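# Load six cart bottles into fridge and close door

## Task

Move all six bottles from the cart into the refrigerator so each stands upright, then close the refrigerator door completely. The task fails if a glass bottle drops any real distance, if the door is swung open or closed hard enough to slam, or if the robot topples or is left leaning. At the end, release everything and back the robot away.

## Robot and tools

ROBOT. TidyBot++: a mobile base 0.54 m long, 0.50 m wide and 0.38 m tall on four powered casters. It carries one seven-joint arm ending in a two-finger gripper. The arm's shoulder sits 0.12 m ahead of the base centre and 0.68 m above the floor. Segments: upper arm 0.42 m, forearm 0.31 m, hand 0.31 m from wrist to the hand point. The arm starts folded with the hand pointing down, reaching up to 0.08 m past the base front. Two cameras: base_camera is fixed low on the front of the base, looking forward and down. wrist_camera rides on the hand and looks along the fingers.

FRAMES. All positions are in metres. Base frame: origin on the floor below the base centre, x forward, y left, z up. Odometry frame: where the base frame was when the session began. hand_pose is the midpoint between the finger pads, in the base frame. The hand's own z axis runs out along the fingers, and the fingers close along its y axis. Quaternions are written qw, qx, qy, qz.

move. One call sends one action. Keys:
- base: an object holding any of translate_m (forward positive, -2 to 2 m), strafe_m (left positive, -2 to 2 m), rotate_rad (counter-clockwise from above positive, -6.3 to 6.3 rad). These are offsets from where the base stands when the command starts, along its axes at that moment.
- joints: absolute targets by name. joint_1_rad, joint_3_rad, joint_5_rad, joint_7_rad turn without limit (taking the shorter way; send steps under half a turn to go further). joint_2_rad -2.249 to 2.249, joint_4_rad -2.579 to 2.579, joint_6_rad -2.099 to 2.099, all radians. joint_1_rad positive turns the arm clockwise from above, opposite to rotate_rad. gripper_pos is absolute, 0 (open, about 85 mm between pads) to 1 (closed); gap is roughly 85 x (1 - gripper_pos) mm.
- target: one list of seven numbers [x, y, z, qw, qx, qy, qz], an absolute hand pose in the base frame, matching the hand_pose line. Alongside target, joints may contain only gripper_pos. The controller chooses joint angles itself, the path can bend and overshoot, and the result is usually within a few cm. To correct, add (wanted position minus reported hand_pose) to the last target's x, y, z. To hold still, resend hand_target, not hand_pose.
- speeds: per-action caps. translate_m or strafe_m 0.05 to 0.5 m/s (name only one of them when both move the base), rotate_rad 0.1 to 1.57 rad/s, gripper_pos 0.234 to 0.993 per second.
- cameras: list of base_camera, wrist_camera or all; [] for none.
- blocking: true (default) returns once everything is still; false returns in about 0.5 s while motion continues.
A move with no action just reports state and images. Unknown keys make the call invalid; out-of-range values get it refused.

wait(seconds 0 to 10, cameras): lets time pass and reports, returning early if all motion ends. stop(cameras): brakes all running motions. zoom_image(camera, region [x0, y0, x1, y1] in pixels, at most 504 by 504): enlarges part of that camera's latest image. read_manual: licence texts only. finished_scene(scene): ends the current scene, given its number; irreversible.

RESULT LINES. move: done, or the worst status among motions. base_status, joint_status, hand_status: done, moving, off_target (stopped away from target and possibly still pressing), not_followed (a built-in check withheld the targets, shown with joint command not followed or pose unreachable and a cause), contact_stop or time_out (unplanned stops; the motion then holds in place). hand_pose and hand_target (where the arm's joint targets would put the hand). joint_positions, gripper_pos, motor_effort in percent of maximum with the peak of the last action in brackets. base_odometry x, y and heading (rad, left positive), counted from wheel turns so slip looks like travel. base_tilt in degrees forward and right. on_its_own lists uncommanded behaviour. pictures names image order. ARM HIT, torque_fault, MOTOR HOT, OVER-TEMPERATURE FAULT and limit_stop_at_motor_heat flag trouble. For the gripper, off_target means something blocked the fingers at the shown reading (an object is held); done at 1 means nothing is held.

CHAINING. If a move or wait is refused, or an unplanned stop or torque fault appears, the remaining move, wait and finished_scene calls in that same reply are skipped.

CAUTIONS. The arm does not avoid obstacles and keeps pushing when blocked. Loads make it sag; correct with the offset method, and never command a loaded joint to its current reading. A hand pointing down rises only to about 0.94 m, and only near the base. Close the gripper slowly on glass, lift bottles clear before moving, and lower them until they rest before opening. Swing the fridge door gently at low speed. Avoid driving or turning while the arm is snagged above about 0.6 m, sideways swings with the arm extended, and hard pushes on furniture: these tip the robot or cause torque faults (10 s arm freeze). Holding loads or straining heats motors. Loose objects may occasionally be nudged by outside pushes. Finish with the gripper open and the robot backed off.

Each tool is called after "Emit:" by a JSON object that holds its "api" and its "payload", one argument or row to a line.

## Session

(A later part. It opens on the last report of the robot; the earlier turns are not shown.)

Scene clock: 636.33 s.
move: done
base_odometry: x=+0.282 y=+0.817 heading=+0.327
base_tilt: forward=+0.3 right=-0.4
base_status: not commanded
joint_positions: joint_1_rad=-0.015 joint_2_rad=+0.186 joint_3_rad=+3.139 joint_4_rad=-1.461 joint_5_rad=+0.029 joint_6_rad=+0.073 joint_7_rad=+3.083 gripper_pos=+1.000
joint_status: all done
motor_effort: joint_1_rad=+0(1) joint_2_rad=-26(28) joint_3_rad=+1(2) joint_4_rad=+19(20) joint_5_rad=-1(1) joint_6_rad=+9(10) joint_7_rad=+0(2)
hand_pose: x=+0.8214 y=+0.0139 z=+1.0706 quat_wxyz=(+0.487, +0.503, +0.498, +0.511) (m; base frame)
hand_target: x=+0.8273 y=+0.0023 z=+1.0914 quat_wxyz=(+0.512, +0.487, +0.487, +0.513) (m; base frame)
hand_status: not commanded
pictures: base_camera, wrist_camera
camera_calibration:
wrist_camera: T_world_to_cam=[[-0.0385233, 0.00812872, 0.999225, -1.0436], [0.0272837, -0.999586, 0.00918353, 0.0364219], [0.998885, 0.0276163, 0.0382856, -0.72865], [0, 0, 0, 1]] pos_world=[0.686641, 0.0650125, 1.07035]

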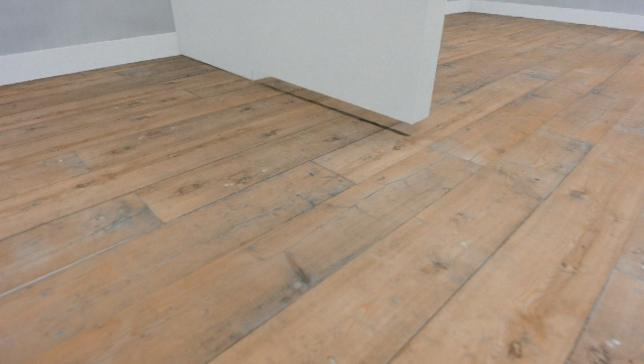

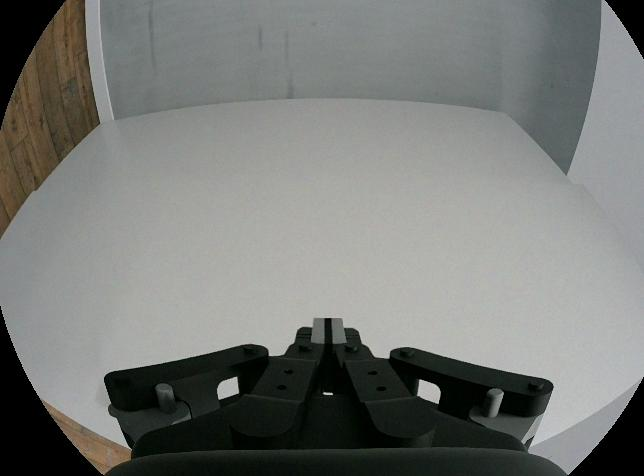

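Emit:
{"api": "move", "payload": {
  "base": {"translate_m": 0.26},
  "speeds": {"translate_m": 0.22}
}}

Scene clock: 640.27 s.
move: done
base_odometry: x=+0.528 y=+0.901 heading=+0.327
base_tilt: forward=+0.4 right=-0.4
base_status: done
joint_positions: joint_1_rad=-0.015 joint_2_rad=+0.191 joint_3_rad=+3.139 joint_4_rad=-1.458 joint_5_rad=+0.029 joint_6_rad=+0.073 joint_7_rad=+3.086 gripper_pos=+1.000
joint_status: not commanded
motor_effort: joint_1_rad=+0(1) joint_2_rad=-26(28) joint_3_rad=+0(1) joint_4_rad=+19(20) joint_5_rad=-1(1) joint_6_rad=+9(10) joint_7_rad=+0(1)
hand_pose: x=+0.8233 y=+0.0138 z=+1.0690 quat_wxyz=(+0.487, +0.503, +0.499, +0.510) (m; base frame)
hand_target: x=+0.8273 y=+0.0023 z=+1.0914 quat_wxyz=(+0.512, +0.487, +0.487, +0.513) (m; base frame)
hand_status: not commanded
pictures: base_camera, wrist_camera
camera_calibration:
wrist_camera: T_world_to_cam=[[-0.0366025, 0.0106518, 0.999273, -1.0436], [0.027165, -0.999563, 0.0116499, 0.0337706], [0.998961, 0.0275716, 0.0362972, -0.728392], [0, 0, 0, 1]] pos_world=[0.688519, 0.0649549, 1.06888]

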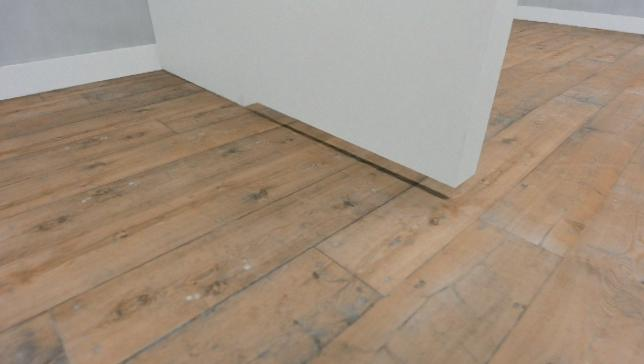

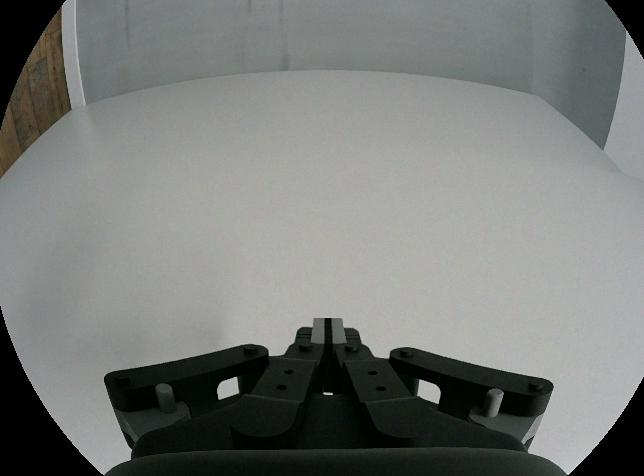

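Emit:
{"api": "move", "payload": {
  "base": {"translate_m": 0.30, "strafe_m": -0.115},
  "speeds": {"translate_m": 0.12}
}}

Scene clock: 645.77 s.
move: done
base_odometry: x=+0.848 y=+0.889 heading=+0.328
base_tilt: forward=+0.3 right=-0.5
base_status: done
joint_positions: joint_1_rad=-0.165 joint_2_rad=+0.109 joint_3_rad=+2.960 joint_4_rad=-1.458 joint_5_rad=+0.029 joint_6_rad=+0.073 joint_7_rad=+3.087 gripper_pos=+1.000
joint_status: not commanded
motor_effort: joint_1_rad=+35(38) joint_2_rad=-6(27) joint_3_rad=+33(35) joint_4_rad=+22(24) joint_5_rad=-3(4) joint_6_rad=+10(11) joint_7_rad=+1(1)
hand_pose: x=+0.7493 y=+0.2199 z=+1.1268 quat_wxyz=(+0.408, +0.403, +0.546, +0.611) (m; base frame)
hand_target: x=+0.8273 y=+0.0023 z=+1.0914 quat_wxyz=(+0.512, +0.487, +0.487, +0.513) (m; base frame)
hand_status: not commanded
pictures: base_camera, wrist_camera
camera_calibration:
wrist_camera: T_world_to_cam=[[-0.110463, -0.0474889, 0.992745, -1.03081], [0.347178, -0.937779, -0.00622892, 0.00787395], [0.931271, 0.343971, 0.120077, -0.775498], [0, 0, 0, 1]] pos_world=[0.605598, 0.22518, 1.1165]

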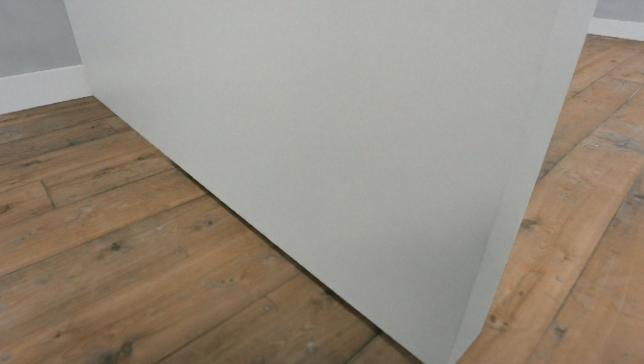

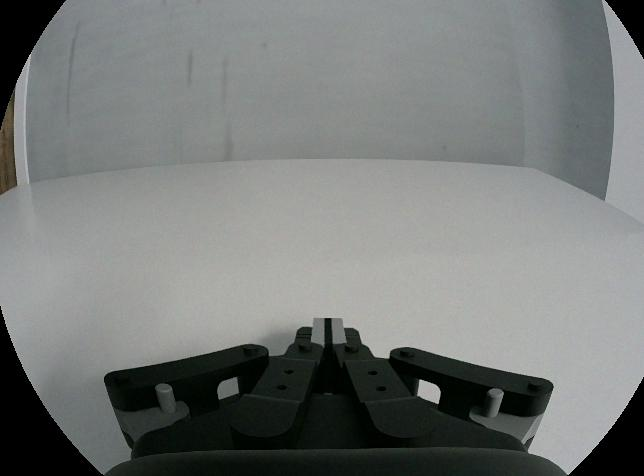

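Emit:
{"api": "wait", "payload": {
  "seconds": 0.5
}}

Scene clock: 651.53 s.
base_odometry: x=+0.848 y=+0.889 heading=+0.328
base_tilt: forward=+0.3 right=-0.4
base_status: done
joint_positions: joint_1_rad=-0.165 joint_2_rad=+0.109 joint_3_rad=+2.960 joint_4_rad=-1.458 joint_5_rad=+0.029 joint_6_rad=+0.073 joint_7_rad=+3.087 gripper_pos=+1.000
joint_status: not commanded
motor_effort: joint_1_rad=+35(38) joint_2_rad=-6(27) joint_3_rad=+34(35) joint_4_rad=+22(24) joint_5_rad=-3(4) joint_6_rad=+10(11) joint_7_rad=+0(1)
hand_pose: x=+0.7493 y=+0.2199 z=+1.1268 quat_wxyz=(+0.408, +0.403, +0.546, +0.611) (m; base frame)
hand_target: x=+0.8273 y=+0.0023 z=+1.0914 quat_wxyz=(+0.512, +0.487, +0.487, +0.513) (m; base frame)
hand_status: not commanded
wait: 0.50 s; at rest from the start
pictures: base_camera, wrist_camera
camera_calibration:
wrist_camera: T_world_to_cam=[[-0.110484, -0.0474317, 0.992745, -1.03081], [0.347173, -0.937781, -0.00616823, 0.0078093], [0.93127, 0.343973, 0.120077, -0.775497], [0, 0, 0, 1]] pos_world=[0.605598, 0.225181, 1.1165]

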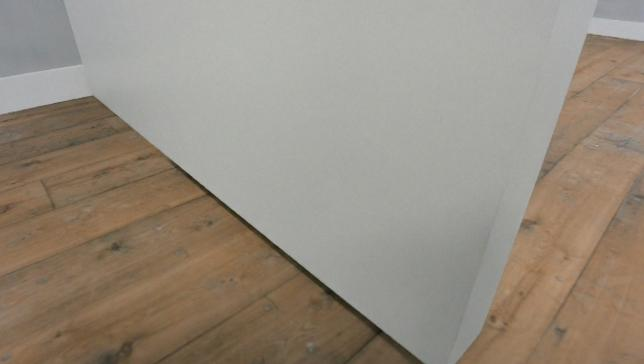

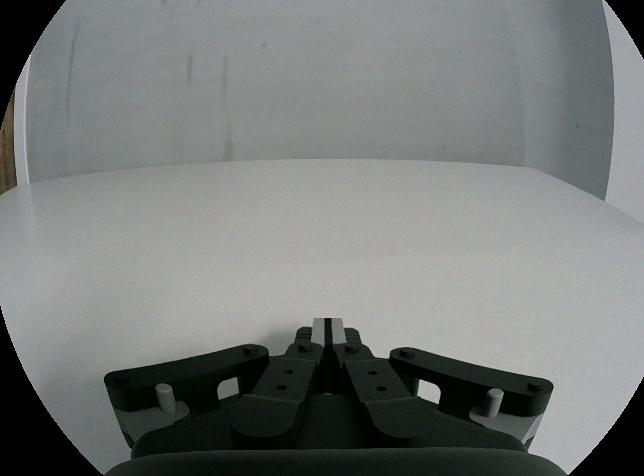

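Emit:
{"api": "move", "payload": {
  "base": {"translate_m": -0.3, "strafe_m": 0.115},
  "speeds": {"translate_m": 0.12}
}}

Scene clock: 662.93 s.
move: done
base_odometry: x=+0.527 y=+0.901 heading=+0.327
base_tilt: forward=+0.3 right=-0.4
base_status: done
joint_positions: joint_1_rad=-0.014 joint_2_rad=+0.179 joint_3_rad=+3.133 joint_4_rad=-1.432 joint_5_rad=+0.029 joint_6_rad=+0.097 joint_7_rad=+3.087 gripper_pos=+1.000
joint_status: not commanded
motor_effort: joint_1_rad=+0(35) joint_2_rad=-26(26) joint_3_rad=+1(33) joint_4_rad=+18(22) joint_5_rad=-1(4) joint_6_rad=+9(9) joint_7_rad=+0(1)
hand_pose: x=+0.8186 y=+0.0173 z=+1.1007 quat_wxyz=(+0.500, +0.486, +0.485, +0.527) (m; base frame)
hand_target: x=+0.8273 y=+0.0023 z=+1.0914 quat_wxyz=(+0.512, +0.487, +0.487, +0.513) (m; base frame)
hand_status: not commanded
pictures: base_camera, wrist_camera
camera_calibration:
wrist_camera: T_world_to_cam=[[-0.0975981, 0.00934839, 0.995182, -1.02102], [0.0324912, -0.999393, 0.0125744, 0.0316397], [0.994695, 0.0335619, 0.0972351, -0.788603], [0, 0, 0, 1]] pos_world=[0.683742, 0.0676325, 1.09239]

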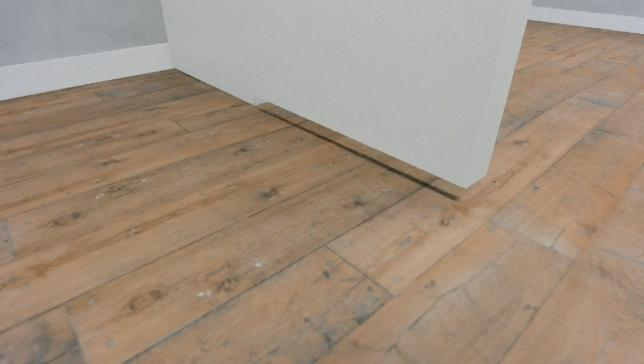

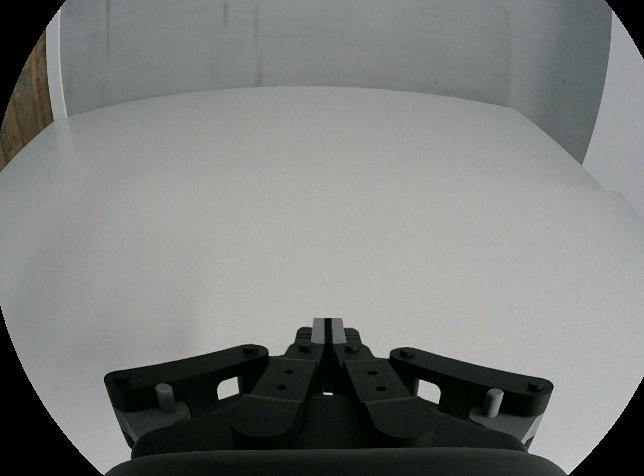

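Emit:
{"api": "move", "payload": {
  "base": {"translate_m": 0.136, "strafe_m": 0.537},
  "speeds": {"strafe_m": 0.3},
  "cameras": ["base_camera"]
}}

Emit:
{"api": "move", "payload": {
  "base": {"rotate_rad": -0.81},
  "joints": {"joint_1_rad": 0.0, "joint_3_rad": 3.14, "joint_4_rad": -1.43, "joint_2_rad": 0.2, "joint_6_rad": 0.11},
  "speeds": {"rotate_rad": 0.8}
}}

Scene clock: 673.43 s.
move: done
base_odometry: x=+0.483 y=+1.453 heading=+0.327
base_tilt: forward=+0.3 right=-0.4
base_status: done
joint_positions: joint_1_rad=-0.010 joint_2_rad=+0.179 joint_3_rad=+3.135 joint_4_rad=-1.432 joint_5_rad=+0.029 joint_6_rad=+0.097 joint_7_rad=+3.087 gripper_pos=+1.000
joint_status: not commanded
motor_effort: joint_1_rad=+0(3) joint_2_rad=-26(26) joint_3_rad=+1(3) joint_4_rad=+19(20) joint_5_rad=-1(1) joint_6_rad=+9(9) joint_7_rad=+0(1)
hand_pose: x=+0.8188 y=+0.0131 z=+1.1005 quat_wxyz=(+0.502, +0.488, +0.484, +0.525) (m; base frame)
hand_target: x=+0.8273 y=+0.0023 z=+1.0914 quat_wxyz=(+0.512, +0.487, +0.487, +0.513) (m; base frame)
hand_status: not commanded
pictures: base_camera

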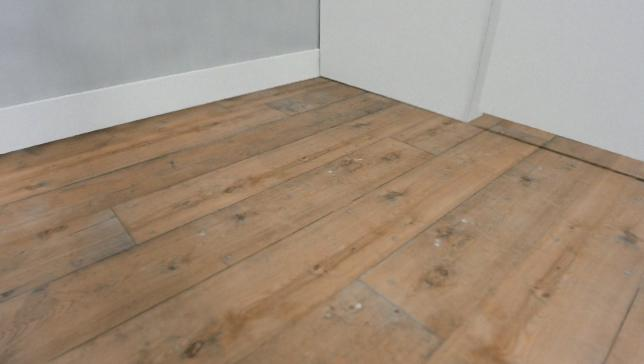

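Scene clock: 675.30 s.
move: done
base_odometry: x=+0.483 y=+1.453 heading=-0.483
base_tilt: forward=+0.4 right=-0.4
base_status: done
joint_positions: joint_1_rad=+0.000 joint_2_rad=+0.180 joint_3_rad=+3.143 joint_4_rad=-1.432 joint_5_rad=+0.029 joint_6_rad=+0.097 joint_7_rad=+3.087 gripper_pos=+1.000
joint_status: all done
motor_effort: joint_1_rad=+0(4) joint_2_rad=-26(27) joint_3_rad=+1(3) joint_4_rad=+18(20) joint_5_rad=+0(2) joint_6_rad=+9(9) joint_7_rad=+0(1)
hand_pose: x=+0.8194 y=+0.0012 z=+1.0999 quat_wxyz=(+0.507, +0.492, +0.480, +0.520) (m; base frame)
hand_target: x=+0.8273 y=+0.0023 z=+1.0914 quat_wxyz=(+0.512, +0.487, +0.487, +0.513) (m; base frame)
hand_status: not commanded
pictures: base_camera, wrist_camera
camera_calibration:
wrist_camera: T_world_to_cam=[[-0.0962528, 0.0134946, 0.995265, -1.02121], [0.00837232, -0.999862, 0.0143666, 0.0332867], [0.995322, 0.0097155, 0.0961265, -0.788036], [0, 0, 0, 1]] pos_world=[0.685777, 0.054719, 1.09165]

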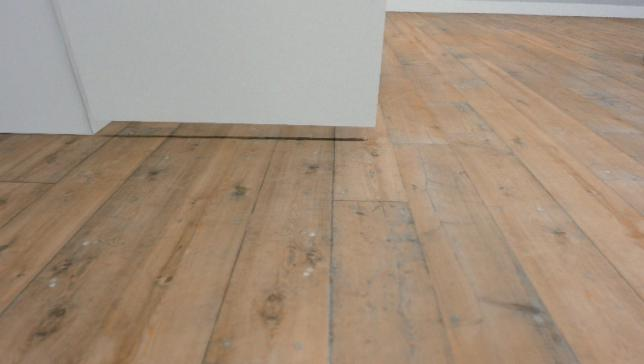

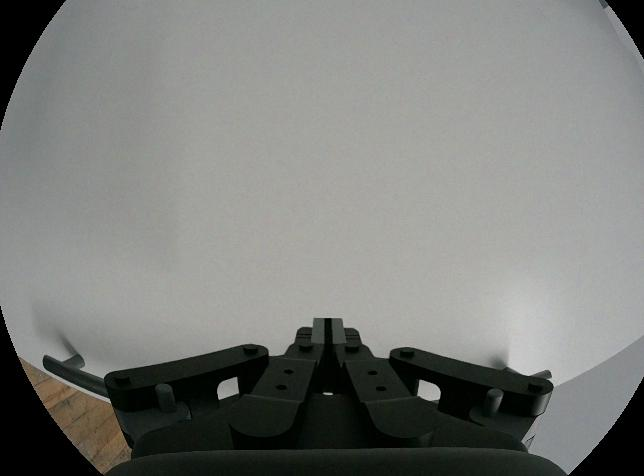

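Emit:
{"api": "move", "payload": {
  "base": {"translate_m": 0.12, "strafe_m": 0.022},
  "speeds": {"translate_m": 0.1}
}}

Scene clock: 682.00 s.
move: done
base_odometry: x=+0.600 y=+1.417 heading=-0.483
base_tilt: forward=+0.4 right=-0.4
base_status: done
joint_positions: joint_1_rad=+0.001 joint_2_rad=+0.175 joint_3_rad=+3.144 joint_4_rad=-1.435 joint_5_rad=+0.029 joint_6_rad=+0.097 joint_7_rad=+3.087 gripper_pos=+1.000
joint_status: not commanded
motor_effort: joint_1_rad=+0(3) joint_2_rad=-21(27) joint_3_rad=+0(2) joint_4_rad=+21(23) joint_5_rad=-1(1) joint_6_rad=+10(12) joint_7_rad=-1(1)
hand_pose: x=+0.8170 y=+0.0002 z=+1.1021 quat_wxyz=(+0.508, +0.491, +0.479, +0.521) (m; base frame)
hand_target: x=+0.8273 y=+0.0023 z=+1.0914 quat_wxyz=(+0.512, +0.487, +0.487, +0.513) (m; base frame)
hand_status: not commanded
pictures: base_camera, wrist_camera
camera_calibration:
wrist_camera: T_world_to_cam=[[-0.0990099, 0.0137206, 0.994992, -1.02105], [0.0069272, -0.999871, 0.0144772, 0.0333927], [0.995062, 0.0083259, 0.0989021, -0.788704], [0, 0, 0, 1]] pos_world=[0.683484, 0.0539645, 1.09346]

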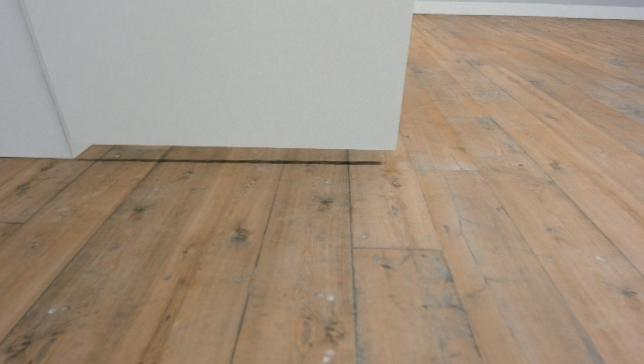

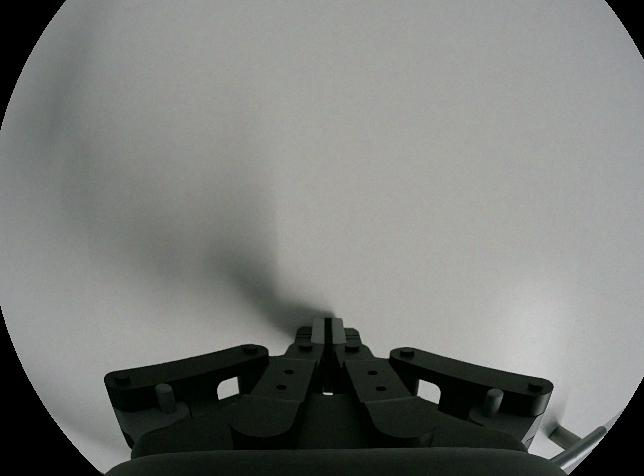

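Emit:
{"api": "move", "payload": {
  "base": {"translate_m": 0.08, "strafe_m": 0.008},
  "speeds": {"translate_m": 0.1}
}}

Scene clock: 685.87 s.
move: done
base_odometry: x=+0.674 y=+1.387 heading=-0.483
base_tilt: forward=+0.4 right=-0.4
base_status: done
joint_positions: joint_1_rad=+0.004 joint_2_rad=+0.187 joint_3_rad=+3.145 joint_4_rad=-1.436 joint_5_rad=+0.029 joint_6_rad=+0.098 joint_7_rad=+3.087 gripper_pos=+1.000
joint_status: not commanded
motor_effort: joint_1_rad=+0(5) joint_2_rad=-26(29) joint_3_rad=+1(3) joint_4_rad=+18(25) joint_5_rad=-1(1) joint_6_rad=+9(14) joint_7_rad=+0(1)
hand_pose: x=+0.8222 y=-0.0023 z=+1.0929 quat_wxyz=(+0.506, +0.495, +0.481, +0.517) (m; base frame)
hand_target: x=+0.8273 y=+0.0023 z=+1.0914 quat_wxyz=(+0.512, +0.487, +0.487, +0.513) (m; base frame)
hand_status: not commanded
pictures: base_camera, wrist_camera
camera_calibration:
wrist_camera: T_world_to_cam=[[-0.0866659, 0.0142503, 0.996136, -1.02275], [0.00335337, -0.999888, 0.0145957, 0.0337262], [0.996232, 0.00460536, 0.0866084, -0.780509], [0, 0, 0, 1]] pos_world=[0.688817, 0.0518915, 1.08591]

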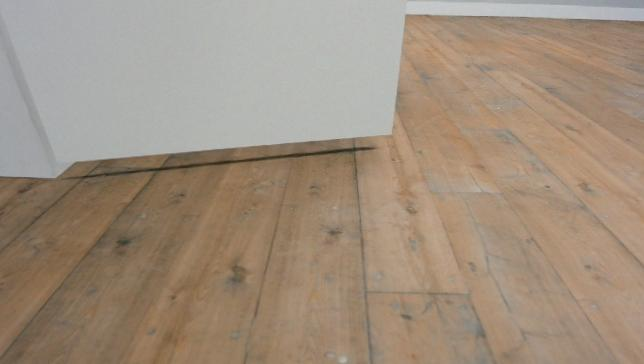

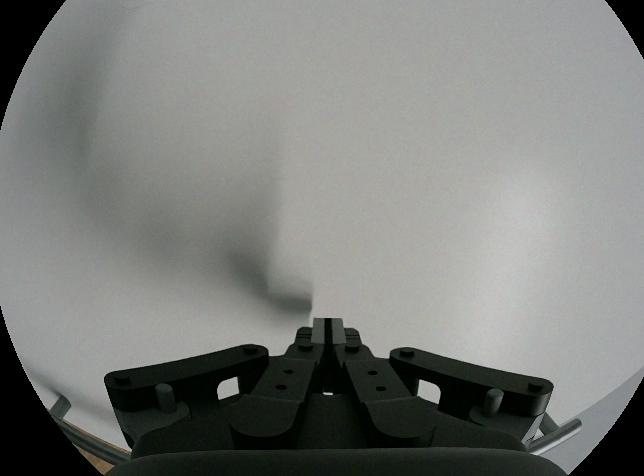

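Emit:
{"api": "move", "payload": {
  "base": {"translate_m": 0.333, "strafe_m": -0.34, "rotate_rad": 0.55},
  "speeds": {"translate_m": 0.15, "rotate_rad": 0.17}
}}

Scene clock: 694.80 s.
move: done
base_odometry: x=+0.811 y=+0.931 heading=+0.068
base_tilt: forward=+0.3 right=-0.4
base_status: done
joint_positions: joint_1_rad=+0.005 joint_2_rad=+0.182 joint_3_rad=+3.145 joint_4_rad=-1.438 joint_5_rad=+0.029 joint_6_rad=+0.098 joint_7_rad=+3.088 gripper_pos=+1.000
joint_status: not commanded
motor_effort: joint_1_rad=+0(4) joint_2_rad=-26(27) joint_3_rad=+1(3) joint_4_rad=+19(25) joint_5_rad=+0(2) joint_6_rad=+9(11) joint_7_rad=+0(1)
hand_pose: x=+0.8202 y=-0.0037 z=+1.0951 quat_wxyz=(+0.507, +0.495, +0.480, +0.517) (m; base frame)
hand_target: x=+0.8273 y=+0.0023 z=+1.0914 quat_wxyz=(+0.512, +0.487, +0.487, +0.513) (m; base frame)
hand_status: not commanded
pictures: base_camera, wrist_camera
camera_calibration:
wrist_camera: T_world_to_cam=[[-0.0893189, 0.0145935, 0.995896, -1.02261], [0.00131206, -0.99989, 0.0147697, 0.0338361], [0.996002, 0.00262589, 0.0892899, -0.781444], [0, 0, 0, 1]] pos_world=[0.686937, 0.0508079, 1.08769]

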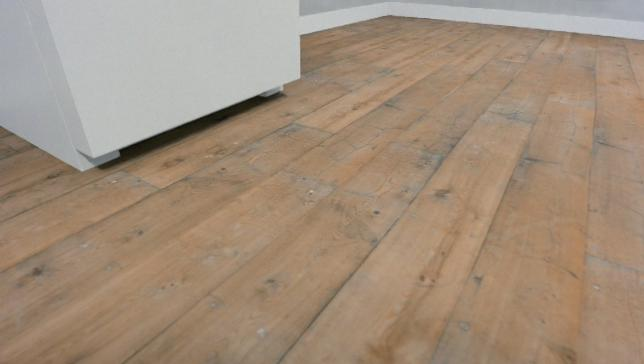

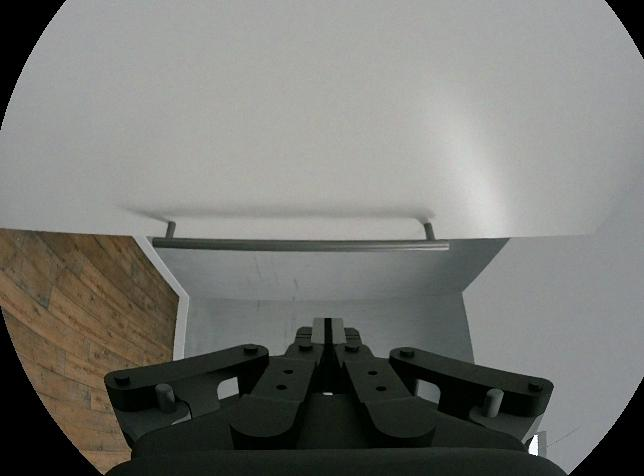

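Emit:
{"api": "move", "payload": {
  "base": {"translate_m": 0.25, "strafe_m": -0.06, "rotate_rad": 0.24},
  "speeds": {"translate_m": 0.2}
}}

Scene clock: 700.97 s.
move: done
base_odometry: x=+1.065 y=+0.888 heading=+0.308
base_tilt: forward=+0.3 right=-0.4
base_status: done
joint_positions: joint_1_rad=-0.005 joint_2_rad=+0.188 joint_3_rad=+3.137 joint_4_rad=-1.438 joint_5_rad=+0.029 joint_6_rad=+0.098 joint_7_rad=+3.088 gripper_pos=+1.000
joint_status: not commanded
motor_effort: joint_1_rad=+0(4) joint_2_rad=-26(28) joint_3_rad=+1(4) joint_4_rad=+19(20) joint_5_rad=-1(1) joint_6_rad=+9(9) joint_7_rad=+0(1)
hand_pose: x=+0.8223 y=+0.0089 z=+1.0912 quat_wxyz=(+0.501, +0.492, +0.486, +0.520) (m; base frame)
hand_target: x=+0.8273 y=+0.0023 z=+1.0914 quat_wxyz=(+0.512, +0.487, +0.487, +0.513) (m; base frame)
hand_status: not commanded
pictures: base_camera, wrist_camera
camera_calibration:
wrist_camera: T_world_to_cam=[[-0.0840304, 0.0113649, 0.996398, -1.02361], [0.020252, -0.999709, 0.0131106, 0.0327143], [0.996257, 0.0212807, 0.0837758, -0.777616], [0, 0, 0, 1]] pos_world=[0.688029, 0.0608863, 1.08464]

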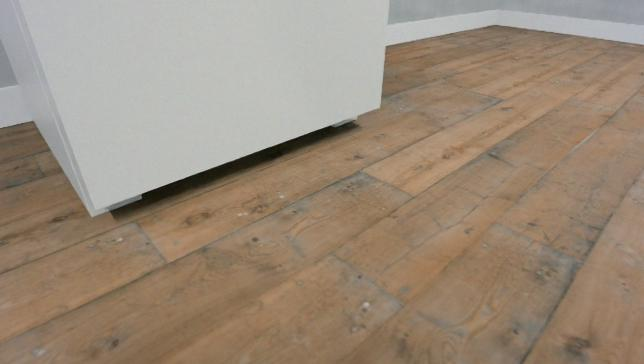

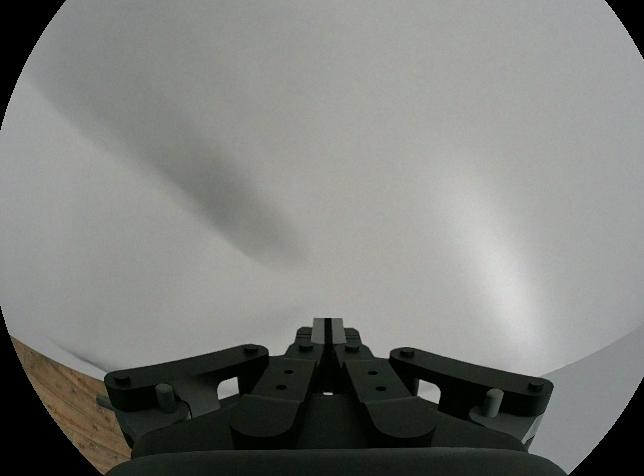

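Emit:
{"api": "move", "payload": {
  "base": {"translate_m": 0.04, "strafe_m": 0.035},
  "speeds": {"translate_m": 0.07}
}}

Scene clock: 706.77 s.
move: done
base_odometry: x=+1.093 y=+0.934 heading=+0.308
base_tilt: forward=+0.4 right=-0.4
base_status: done
joint_positions: joint_1_rad=+0.023 joint_2_rad=+0.180 joint_3_rad=+3.165 joint_4_rad=-1.438 joint_5_rad=+0.029 joint_6_rad=+0.098 joint_7_rad=+3.088 gripper_pos=+1.000
joint_status: not commanded
motor_effort: joint_1_rad=-5(8) joint_2_rad=-22(26) joint_3_rad=-4(6) joint_4_rad=+19(22) joint_5_rad=+0(1) joint_6_rad=+8(10) joint_7_rad=-1(1)
hand_pose: x=+0.8189 y=-0.0284 z=+1.0967 quat_wxyz=(+0.518, +0.502, +0.471, +0.507) (m; base frame)
hand_target: x=+0.8273 y=+0.0023 z=+1.0914 quat_wxyz=(+0.512, +0.487, +0.487, +0.513) (m; base frame)
hand_status: not commanded
pictures: base_camera, wrist_camera
camera_calibration:
wrist_camera: T_world_to_cam=[[-0.0909324, 0.0215978, 0.995623, -1.02217], [-0.0360983, -0.999179, 0.018378, 0.0358062], [0.995203, -0.0342691, 0.0916374, -0.783173], [0, 0, 0, 1]] pos_world=[0.687759, 0.0310149, 1.08881]

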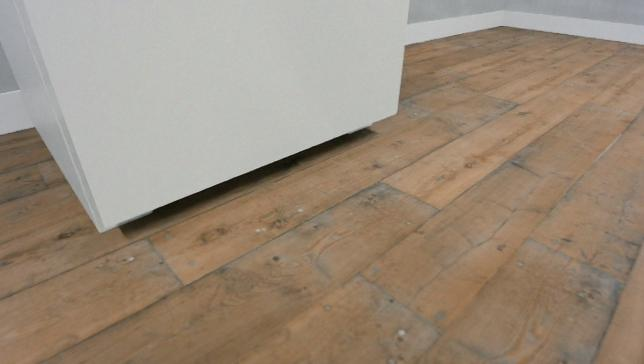

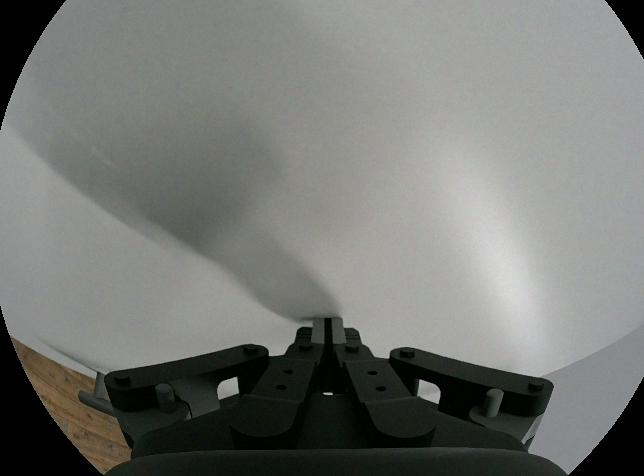

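Emit:
{"api": "move", "payload": {
  "base": {"translate_m": 0.022, "strafe_m": 0.022},
  "speeds": {"translate_m": 0.05}
}}

Scene clock: 709.63 s.
move: done
base_odometry: x=+1.107 y=+0.961 heading=+0.308
base_tilt: forward=+0.3 right=-0.4
base_status: done
joint_positions: joint_1_rad=+0.050 joint_2_rad=+0.166 joint_3_rad=+3.192 joint_4_rad=-1.439 joint_5_rad=+0.029 joint_6_rad=+0.098 joint_7_rad=+3.088 gripper_pos=+1.000
joint_status: not commanded
motor_effort: joint_1_rad=-10(14) joint_2_rad=-17(22) joint_3_rad=-8(11) joint_4_rad=+20(23) joint_5_rad=+0(1) joint_6_rad=+10(12) joint_7_rad=+0(1)
hand_pose: x=+0.8109 y=-0.0637 z=+1.1058 quat_wxyz=(+0.536, +0.510, +0.456, +0.495) (m; base frame)
hand_target: x=+0.8273 y=+0.0023 z=+1.0914 quat_wxyz=(+0.512, +0.487, +0.487, +0.513) (m; base frame)
hand_status: not commanded
pictures: base_camera, wrist_camera
camera_calibration:
wrist_camera: T_world_to_cam=[[-0.102044, 0.0321039, 0.994262, -1.01997], [-0.0901308, -0.995667, 0.0228989, 0.0390747], [0.990688, -0.0872769, 0.104495, -0.79122], [0, 0, 0, 1]] pos_world=[0.683292, 0.00259527, 1.0959]

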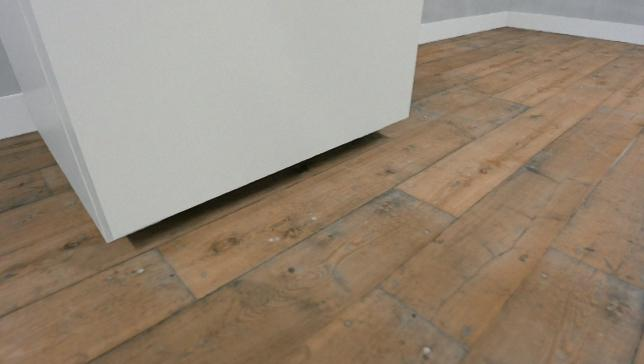

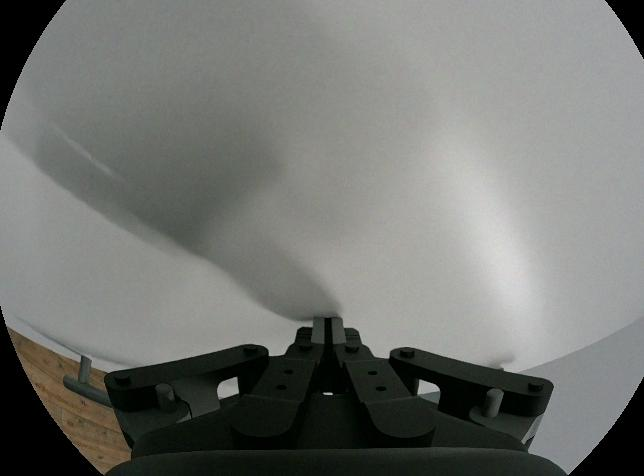

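Emit:
{"api": "zoom_image", "payload": {
  "camera": "base_camera",
  "region": [0, 0, 200, 260]
}}

Emit:
{"api": "zoom_image", "payload": {
  "camera": "base_camera",
  "region": [300, 60, 480, 200]
}}

Scaled by 1.938.

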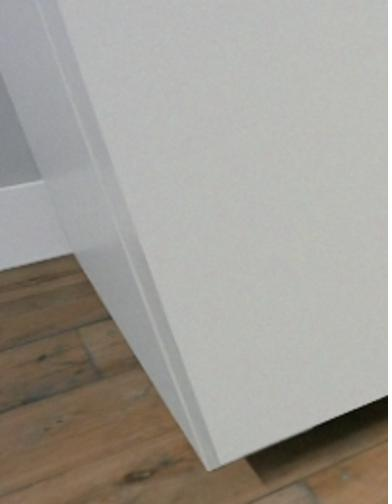

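Scaled by 2.800.

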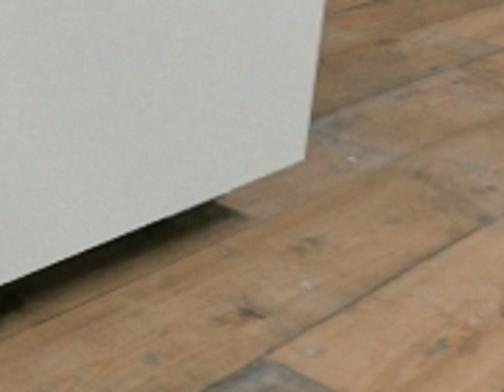

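Emit:
{"api": "move", "payload": {
  "base": {"translate_m": 0.015, "strafe_m": 0.015},
  "speeds": {"translate_m": 0.05},
  "cameras": ["base_camera"]
}}

Emit:
{"api": "move", "payload": {
  "base": {"translate_m": -0.06, "strafe_m": -0.06},
  "speeds": {"translate_m": 0.06}
}}

Scene clock: 714.87 s.
move: done
base_odometry: x=+1.117 y=+0.980 heading=+0.308
base_tilt: forward=+0.3 right=-0.4
base_status: done
joint_positions: joint_1_rad=+0.068 joint_2_rad=+0.154 joint_3_rad=+3.210 joint_4_rad=-1.442 joint_5_rad=+0.029 joint_6_rad=+0.098 joint_7_rad=+3.088 gripper_pos=+1.000
joint_status: not commanded
motor_effort: joint_1_rad=-15(17) joint_2_rad=-15(18) joint_3_rad=-12(14) joint_4_rad=+22(24) joint_5_rad=+0(1) joint_6_rad=+11(13) joint_7_rad=+0(1)
hand_pose: x=+0.8038 y=-0.0862 z=+1.1118 quat_wxyz=(+0.547, +0.515, +0.445, +0.486) (m; base frame)
hand_target: x=+0.8273 y=+0.0023 z=+1.0914 quat_wxyz=(+0.512, +0.487, +0.487, +0.513) (m; base frame)
hand_status: not commanded
pictures: base_camera

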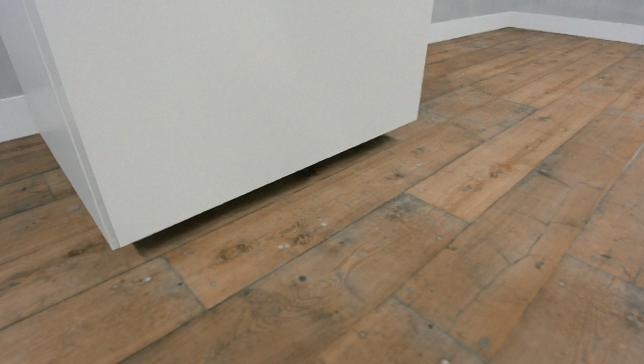

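Scene clock: 716.87 s.
move: done
base_odometry: x=+1.078 y=+0.904 heading=+0.308
base_tilt: forward=+0.4 right=-0.4
base_status: done
joint_positions: joint_1_rad=+0.016 joint_2_rad=+0.177 joint_3_rad=+3.149 joint_4_rad=-1.433 joint_5_rad=+0.029 joint_6_rad=+0.099 joint_7_rad=+3.088 gripper_pos=+1.000
joint_status: not commanded
motor_effort: joint_1_rad=+1(15) joint_2_rad=-25(27) joint_3_rad=+1(12) joint_4_rad=+19(20) joint_5_rad=+0(2) joint_6_rad=+9(11) joint_7_rad=+0(1)
hand_pose: x=+0.8178 y=-0.0138 z=+1.1024 quat_wxyz=(+0.514, +0.495, +0.474, +0.515) (m; base frame)
hand_target: x=+0.8273 y=+0.0023 z=+1.0914 quat_wxyz=(+0.512, +0.487, +0.487, +0.513) (m; base frame)
hand_status: not commanded
pictures: base_camera, wrist_camera
camera_calibration:
wrist_camera: T_world_to_cam=[[-0.100654, 0.0175312, 0.994767, -1.01944], [-0.0137389, -0.999774, 0.0162293, 0.0343301], [0.994827, -0.0120334, 0.100872, -0.791682], [0, 0, 0, 1]] pos_world=[0.685447, 0.0426676, 1.0934]

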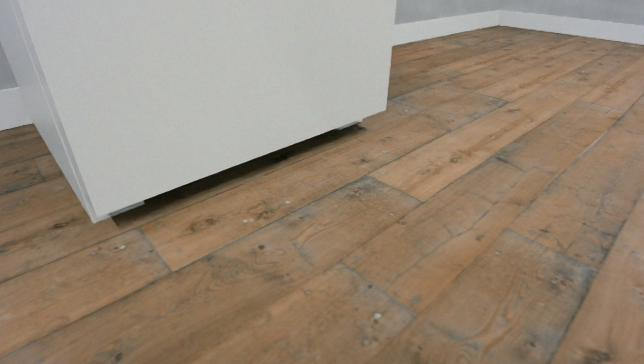

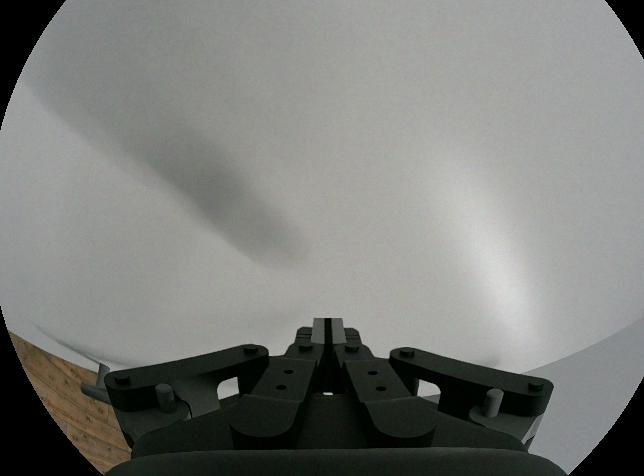

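Emit:
{"api": "move", "payload": {
  "base": {"translate_m": -0.5, "strafe_m": -0.2},
  "speeds": {"translate_m": 0.3}
}}

Scene clock: 723.47 s.
move: done
base_odometry: x=+0.662 y=+0.562 heading=+0.308
base_tilt: forward=+0.4 right=-0.4
base_status: done
joint_positions: joint_1_rad=+0.014 joint_2_rad=+0.190 joint_3_rad=+3.148 joint_4_rad=-1.433 joint_5_rad=+0.029 joint_6_rad=+0.099 joint_7_rad=+3.088 gripper_pos=+1.000
joint_status: not commanded
motor_effort: joint_1_rad=+0(2) joint_2_rad=-26(29) joint_3_rad=+1(2) joint_4_rad=+19(20) joint_5_rad=-1(2) joint_6_rad=+9(10) joint_7_rad=+0(1)
hand_pose: x=+0.8233 y=-0.0114 z=+1.0932 quat_wxyz=(+0.510, +0.498, +0.478, +0.513) (m; base frame)
hand_target: x=+0.8273 y=+0.0023 z=+1.0914 quat_wxyz=(+0.512, +0.487, +0.487, +0.513) (m; base frame)
hand_status: not commanded
pictures: base_camera, wrist_camera
camera_calibration:
wrist_camera: T_world_to_cam=[[-0.0877035, 0.0167443, 0.996006, -1.02183], [-0.00993774, -0.999824, 0.0159334, 0.0340795], [0.996097, -0.00850064, 0.0878544, -0.782942], [0, 0, 0, 1]] pos_world=[0.690607, 0.0445277, 1.08599]

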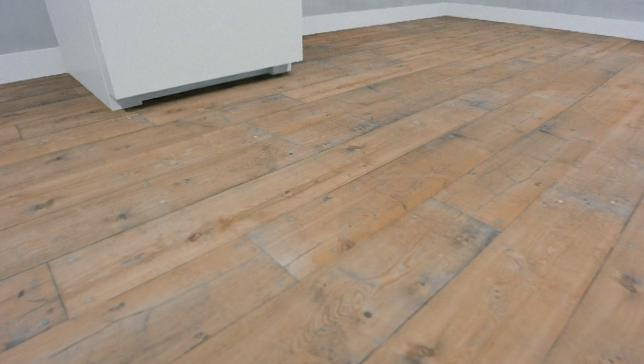

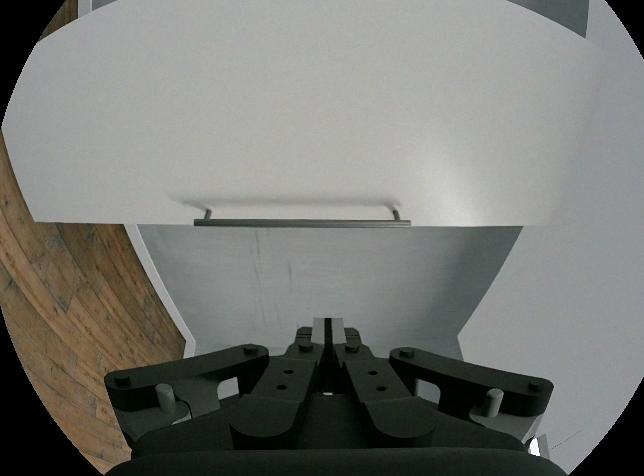

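Emit:
{"api": "zoom_image", "payload": {
  "camera": "base_camera",
  "region": [40, 0, 320, 120]
}}

Emit:
{"api": "move", "payload": {
  "base": {"translate_m": 0.1, "strafe_m": -0.9}
}}

Emit:
{"api": "move", "payload": {
  "base": {"rotate_rad": 1.3}
}}

Scaled by 1.800.

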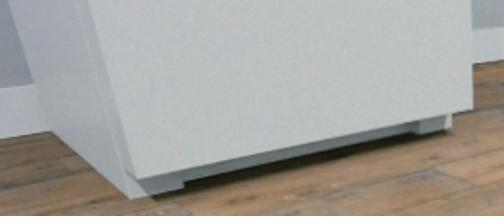

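Scene clock: 728.67 s.
move: done
base_odometry: x=+1.030 y=-0.265 heading=+0.308
base_tilt: forward=+0.4 right=-0.4
base_status: done
joint_positions: joint_1_rad=+0.008 joint_2_rad=+0.191 joint_3_rad=+3.144 joint_4_rad=-1.433 joint_5_rad=+0.029 joint_6_rad=+0.099 joint_7_rad=+3.089 gripper_pos=+1.000
joint_status: not commanded
motor_effort: joint_1_rad=+1(4) joint_2_rad=-26(30) joint_3_rad=+1(3) joint_4_rad=+19(21) joint_5_rad=-1(1) joint_6_rad=+9(10) joint_7_rad=+1(1)
hand_pose: x=+0.8236 y=-0.0050 z=+1.0929 quat_wxyz=(+0.507, +0.496, +0.481, +0.516) (m; base frame)
hand_target: x=+0.8273 y=+0.0023 z=+1.0914 quat_wxyz=(+0.512, +0.487, +0.487, +0.513) (m; base frame)
hand_status: not commanded
pictures: base_camera, wrist_camera
camera_calibration:
wrist_camera: T_world_to_cam=[[-0.0874844, 0.0156738, 0.996043, -1.02179], [-0.000357805, -0.999877, 0.0157027, 0.032913], [0.996166, 0.00101735, 0.0874792, -0.782848], [0, 0, 0, 1]] pos_world=[0.690468, 0.0497208, 1.08571]

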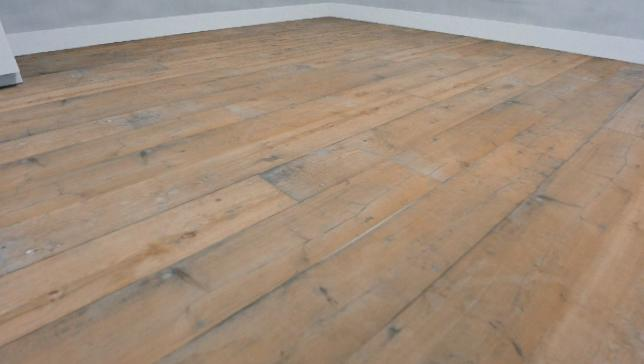

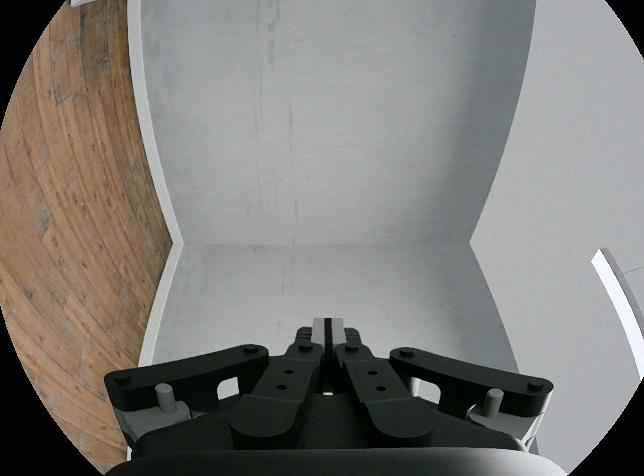

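Scene clock: 730.97 s.
move: done
base_odometry: x=+1.030 y=-0.265 heading=+1.608
base_tilt: forward=+0.4 right=-0.5
base_status: done
joint_positions: joint_1_rad=-0.008 joint_2_rad=+0.192 joint_3_rad=+3.134 joint_4_rad=-1.433 joint_5_rad=+0.029 joint_6_rad=+0.099 joint_7_rad=+3.089 gripper_pos=+1.000
joint_status: not commanded
motor_effort: joint_1_rad=+0(5) joint_2_rad=-26(29) joint_3_rad=+1(4) joint_4_rad=+19(20) joint_5_rad=+0(2) joint_6_rad=+9(9) joint_7_rad=+0(1)
hand_pose: x=+0.8242 y=+0.0124 z=+1.0917 quat_wxyz=(+0.500, +0.490, +0.487, +0.522) (m; base frame)
hand_target: x=+0.8273 y=+0.0023 z=+1.0914 quat_wxyz=(+0.512, +0.487, +0.487, +0.513) (m; base frame)
hand_status: not commanded
pictures: base_camera, wrist_camera
camera_calibration:
wrist_camera: T_world_to_cam=[[-0.086051, 0.0115478, 0.996224, -1.02212], [0.0254811, -0.99958, 0.0137877, 0.0311221], [0.995965, 0.0265713, 0.0857206, -0.781509], [0, 0, 0, 1]] pos_world=[0.689608, 0.063678, 1.08482]

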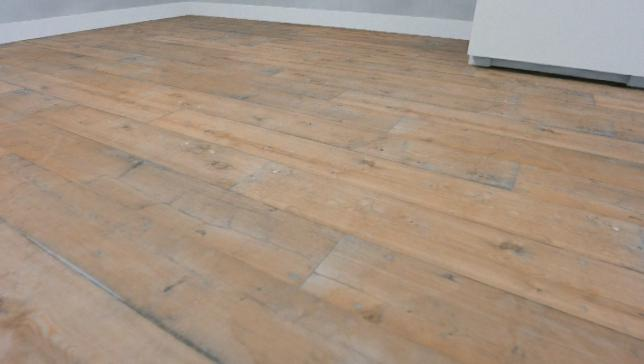

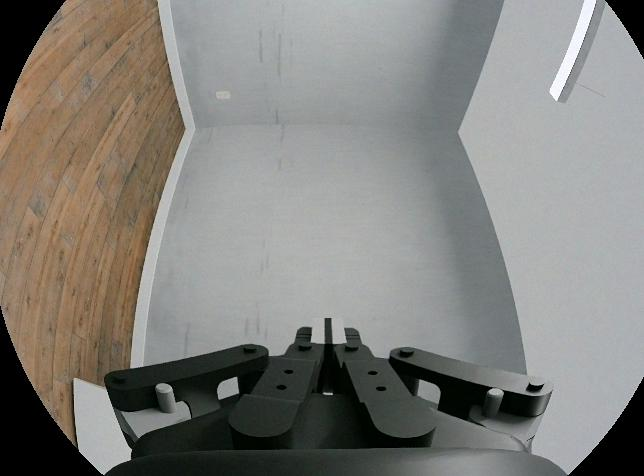

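Emit:
{"api": "move", "payload": {
  "base": {"translate_m": 0.37, "strafe_m": -1.47}
}}

Emit:
{"api": "move", "payload": {
  "base": {"rotate_rad": 0.45}
}}

Scene clock: 739.43 s.
move: done
base_odometry: x=+2.486 y=+0.160 heading=+1.609
base_tilt: forward=+0.4 right=-0.4
base_status: done
joint_positions: joint_1_rad=-0.006 joint_2_rad=+0.192 joint_3_rad=+3.137 joint_4_rad=-1.433 joint_5_rad=+0.029 joint_6_rad=+0.099 joint_7_rad=+3.089 gripper_pos=+1.000
joint_status: not commanded
motor_effort: joint_1_rad=+0(3) joint_2_rad=-26(27) joint_3_rad=+1(3) joint_4_rad=+19(20) joint_5_rad=+0(1) joint_6_rad=+9(9) joint_7_rad=+0(1)
hand_pose: x=+0.8242 y=+0.0095 z=+1.0917 quat_wxyz=(+0.501, +0.491, +0.486, +0.521) (m; base frame)
hand_target: x=+0.8273 y=+0.0023 z=+1.0914 quat_wxyz=(+0.512, +0.487, +0.487, +0.513) (m; base frame)
hand_status: not commanded
pictures: base_camera, wrist_camera
camera_calibration:
wrist_camera: T_world_to_cam=[[-0.0860001, 0.0125334, 0.996216, -1.02211], [0.0209263, -0.999678, 0.0143835, 0.0312574], [0.996075, 0.0220841, 0.0857101, -0.78155], [0, 0, 0, 1]] pos_world=[0.689927, 0.0613177, 1.08478]

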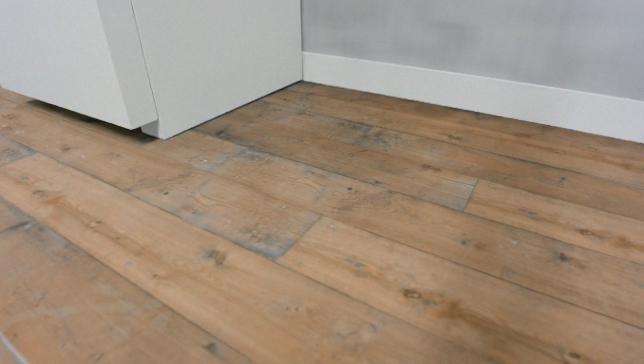

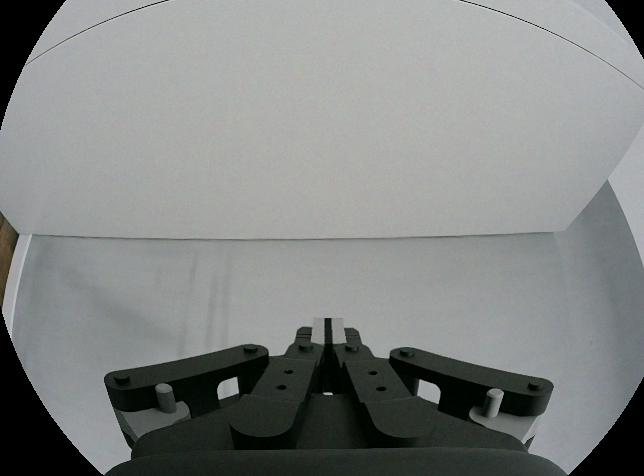

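Scene clock: 741.00 s.
move: done
base_odometry: x=+2.486 y=+0.160 heading=+2.059
base_tilt: forward=+0.4 right=-0.4
base_status: done
joint_positions: joint_1_rad=-0.011 joint_2_rad=+0.192 joint_3_rad=+3.132 joint_4_rad=-1.433 joint_5_rad=+0.029 joint_6_rad=+0.099 joint_7_rad=+3.089 gripper_pos=+1.000
joint_status: not commanded
motor_effort: joint_1_rad=+0(5) joint_2_rad=-26(27) joint_3_rad=+1(4) joint_4_rad=+19(20) joint_5_rad=-1(1) joint_6_rad=+9(9) joint_7_rad=+0(1)
hand_pose: x=+0.8241 y=+0.0162 z=+1.0917 quat_wxyz=(+0.498, +0.489, +0.488, +0.524) (m; base frame)
hand_target: x=+0.8273 y=+0.0023 z=+1.0914 quat_wxyz=(+0.512, +0.487, +0.487, +0.513) (m; base frame)
hand_status: not commanded
pictures: base_camera, wrist_camera
camera_calibration:
wrist_camera: T_world_to_cam=[[-0.0861099, 0.0107506, 0.996228, -1.02212], [0.0310312, -0.999428, 0.0134673, 0.0306803], [0.995802, 0.0320738, 0.085727, -0.781475], [0, 0, 0, 1]] pos_world=[0.689228, 0.0667161, 1.08484]

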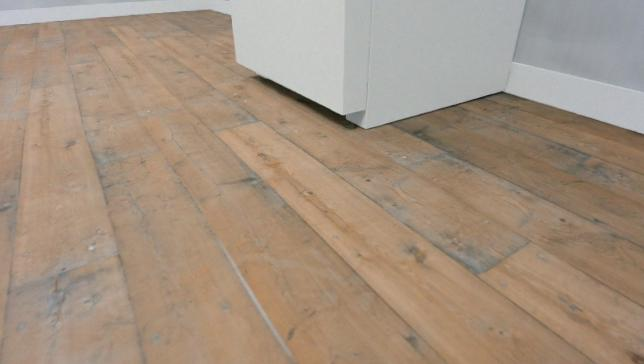

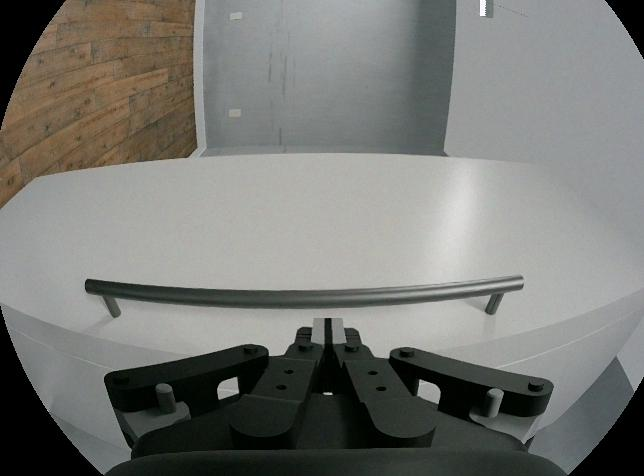

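Emit:
{"api": "zoom_image", "payload": {
  "camera": "base_camera",
  "region": [300, 0, 420, 140]
}}

Emit:
{"api": "zoom_image", "payload": {
  "camera": "wrist_camera",
  "region": [440, 270, 644, 420]
}}

Scaled by 3.600.

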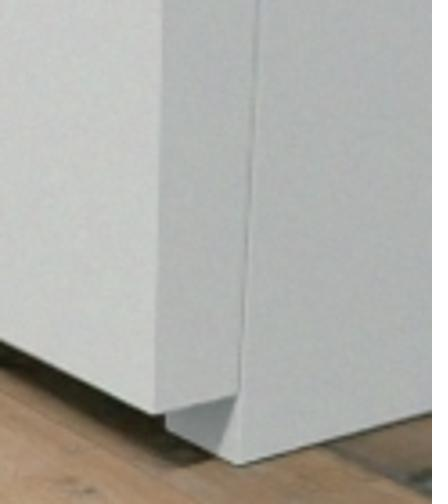

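Scaled by 2.471.

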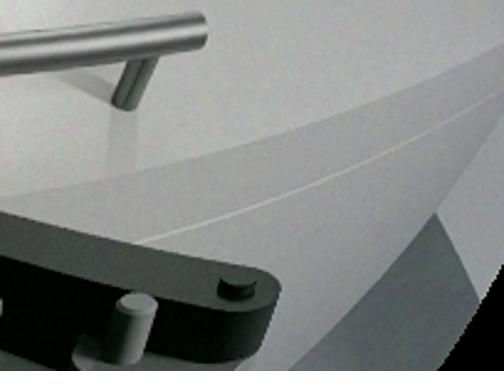

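Emit:
{"api": "finished_scene", "payload": {
  "scene": 2
}}

The scene is finished: the task was done.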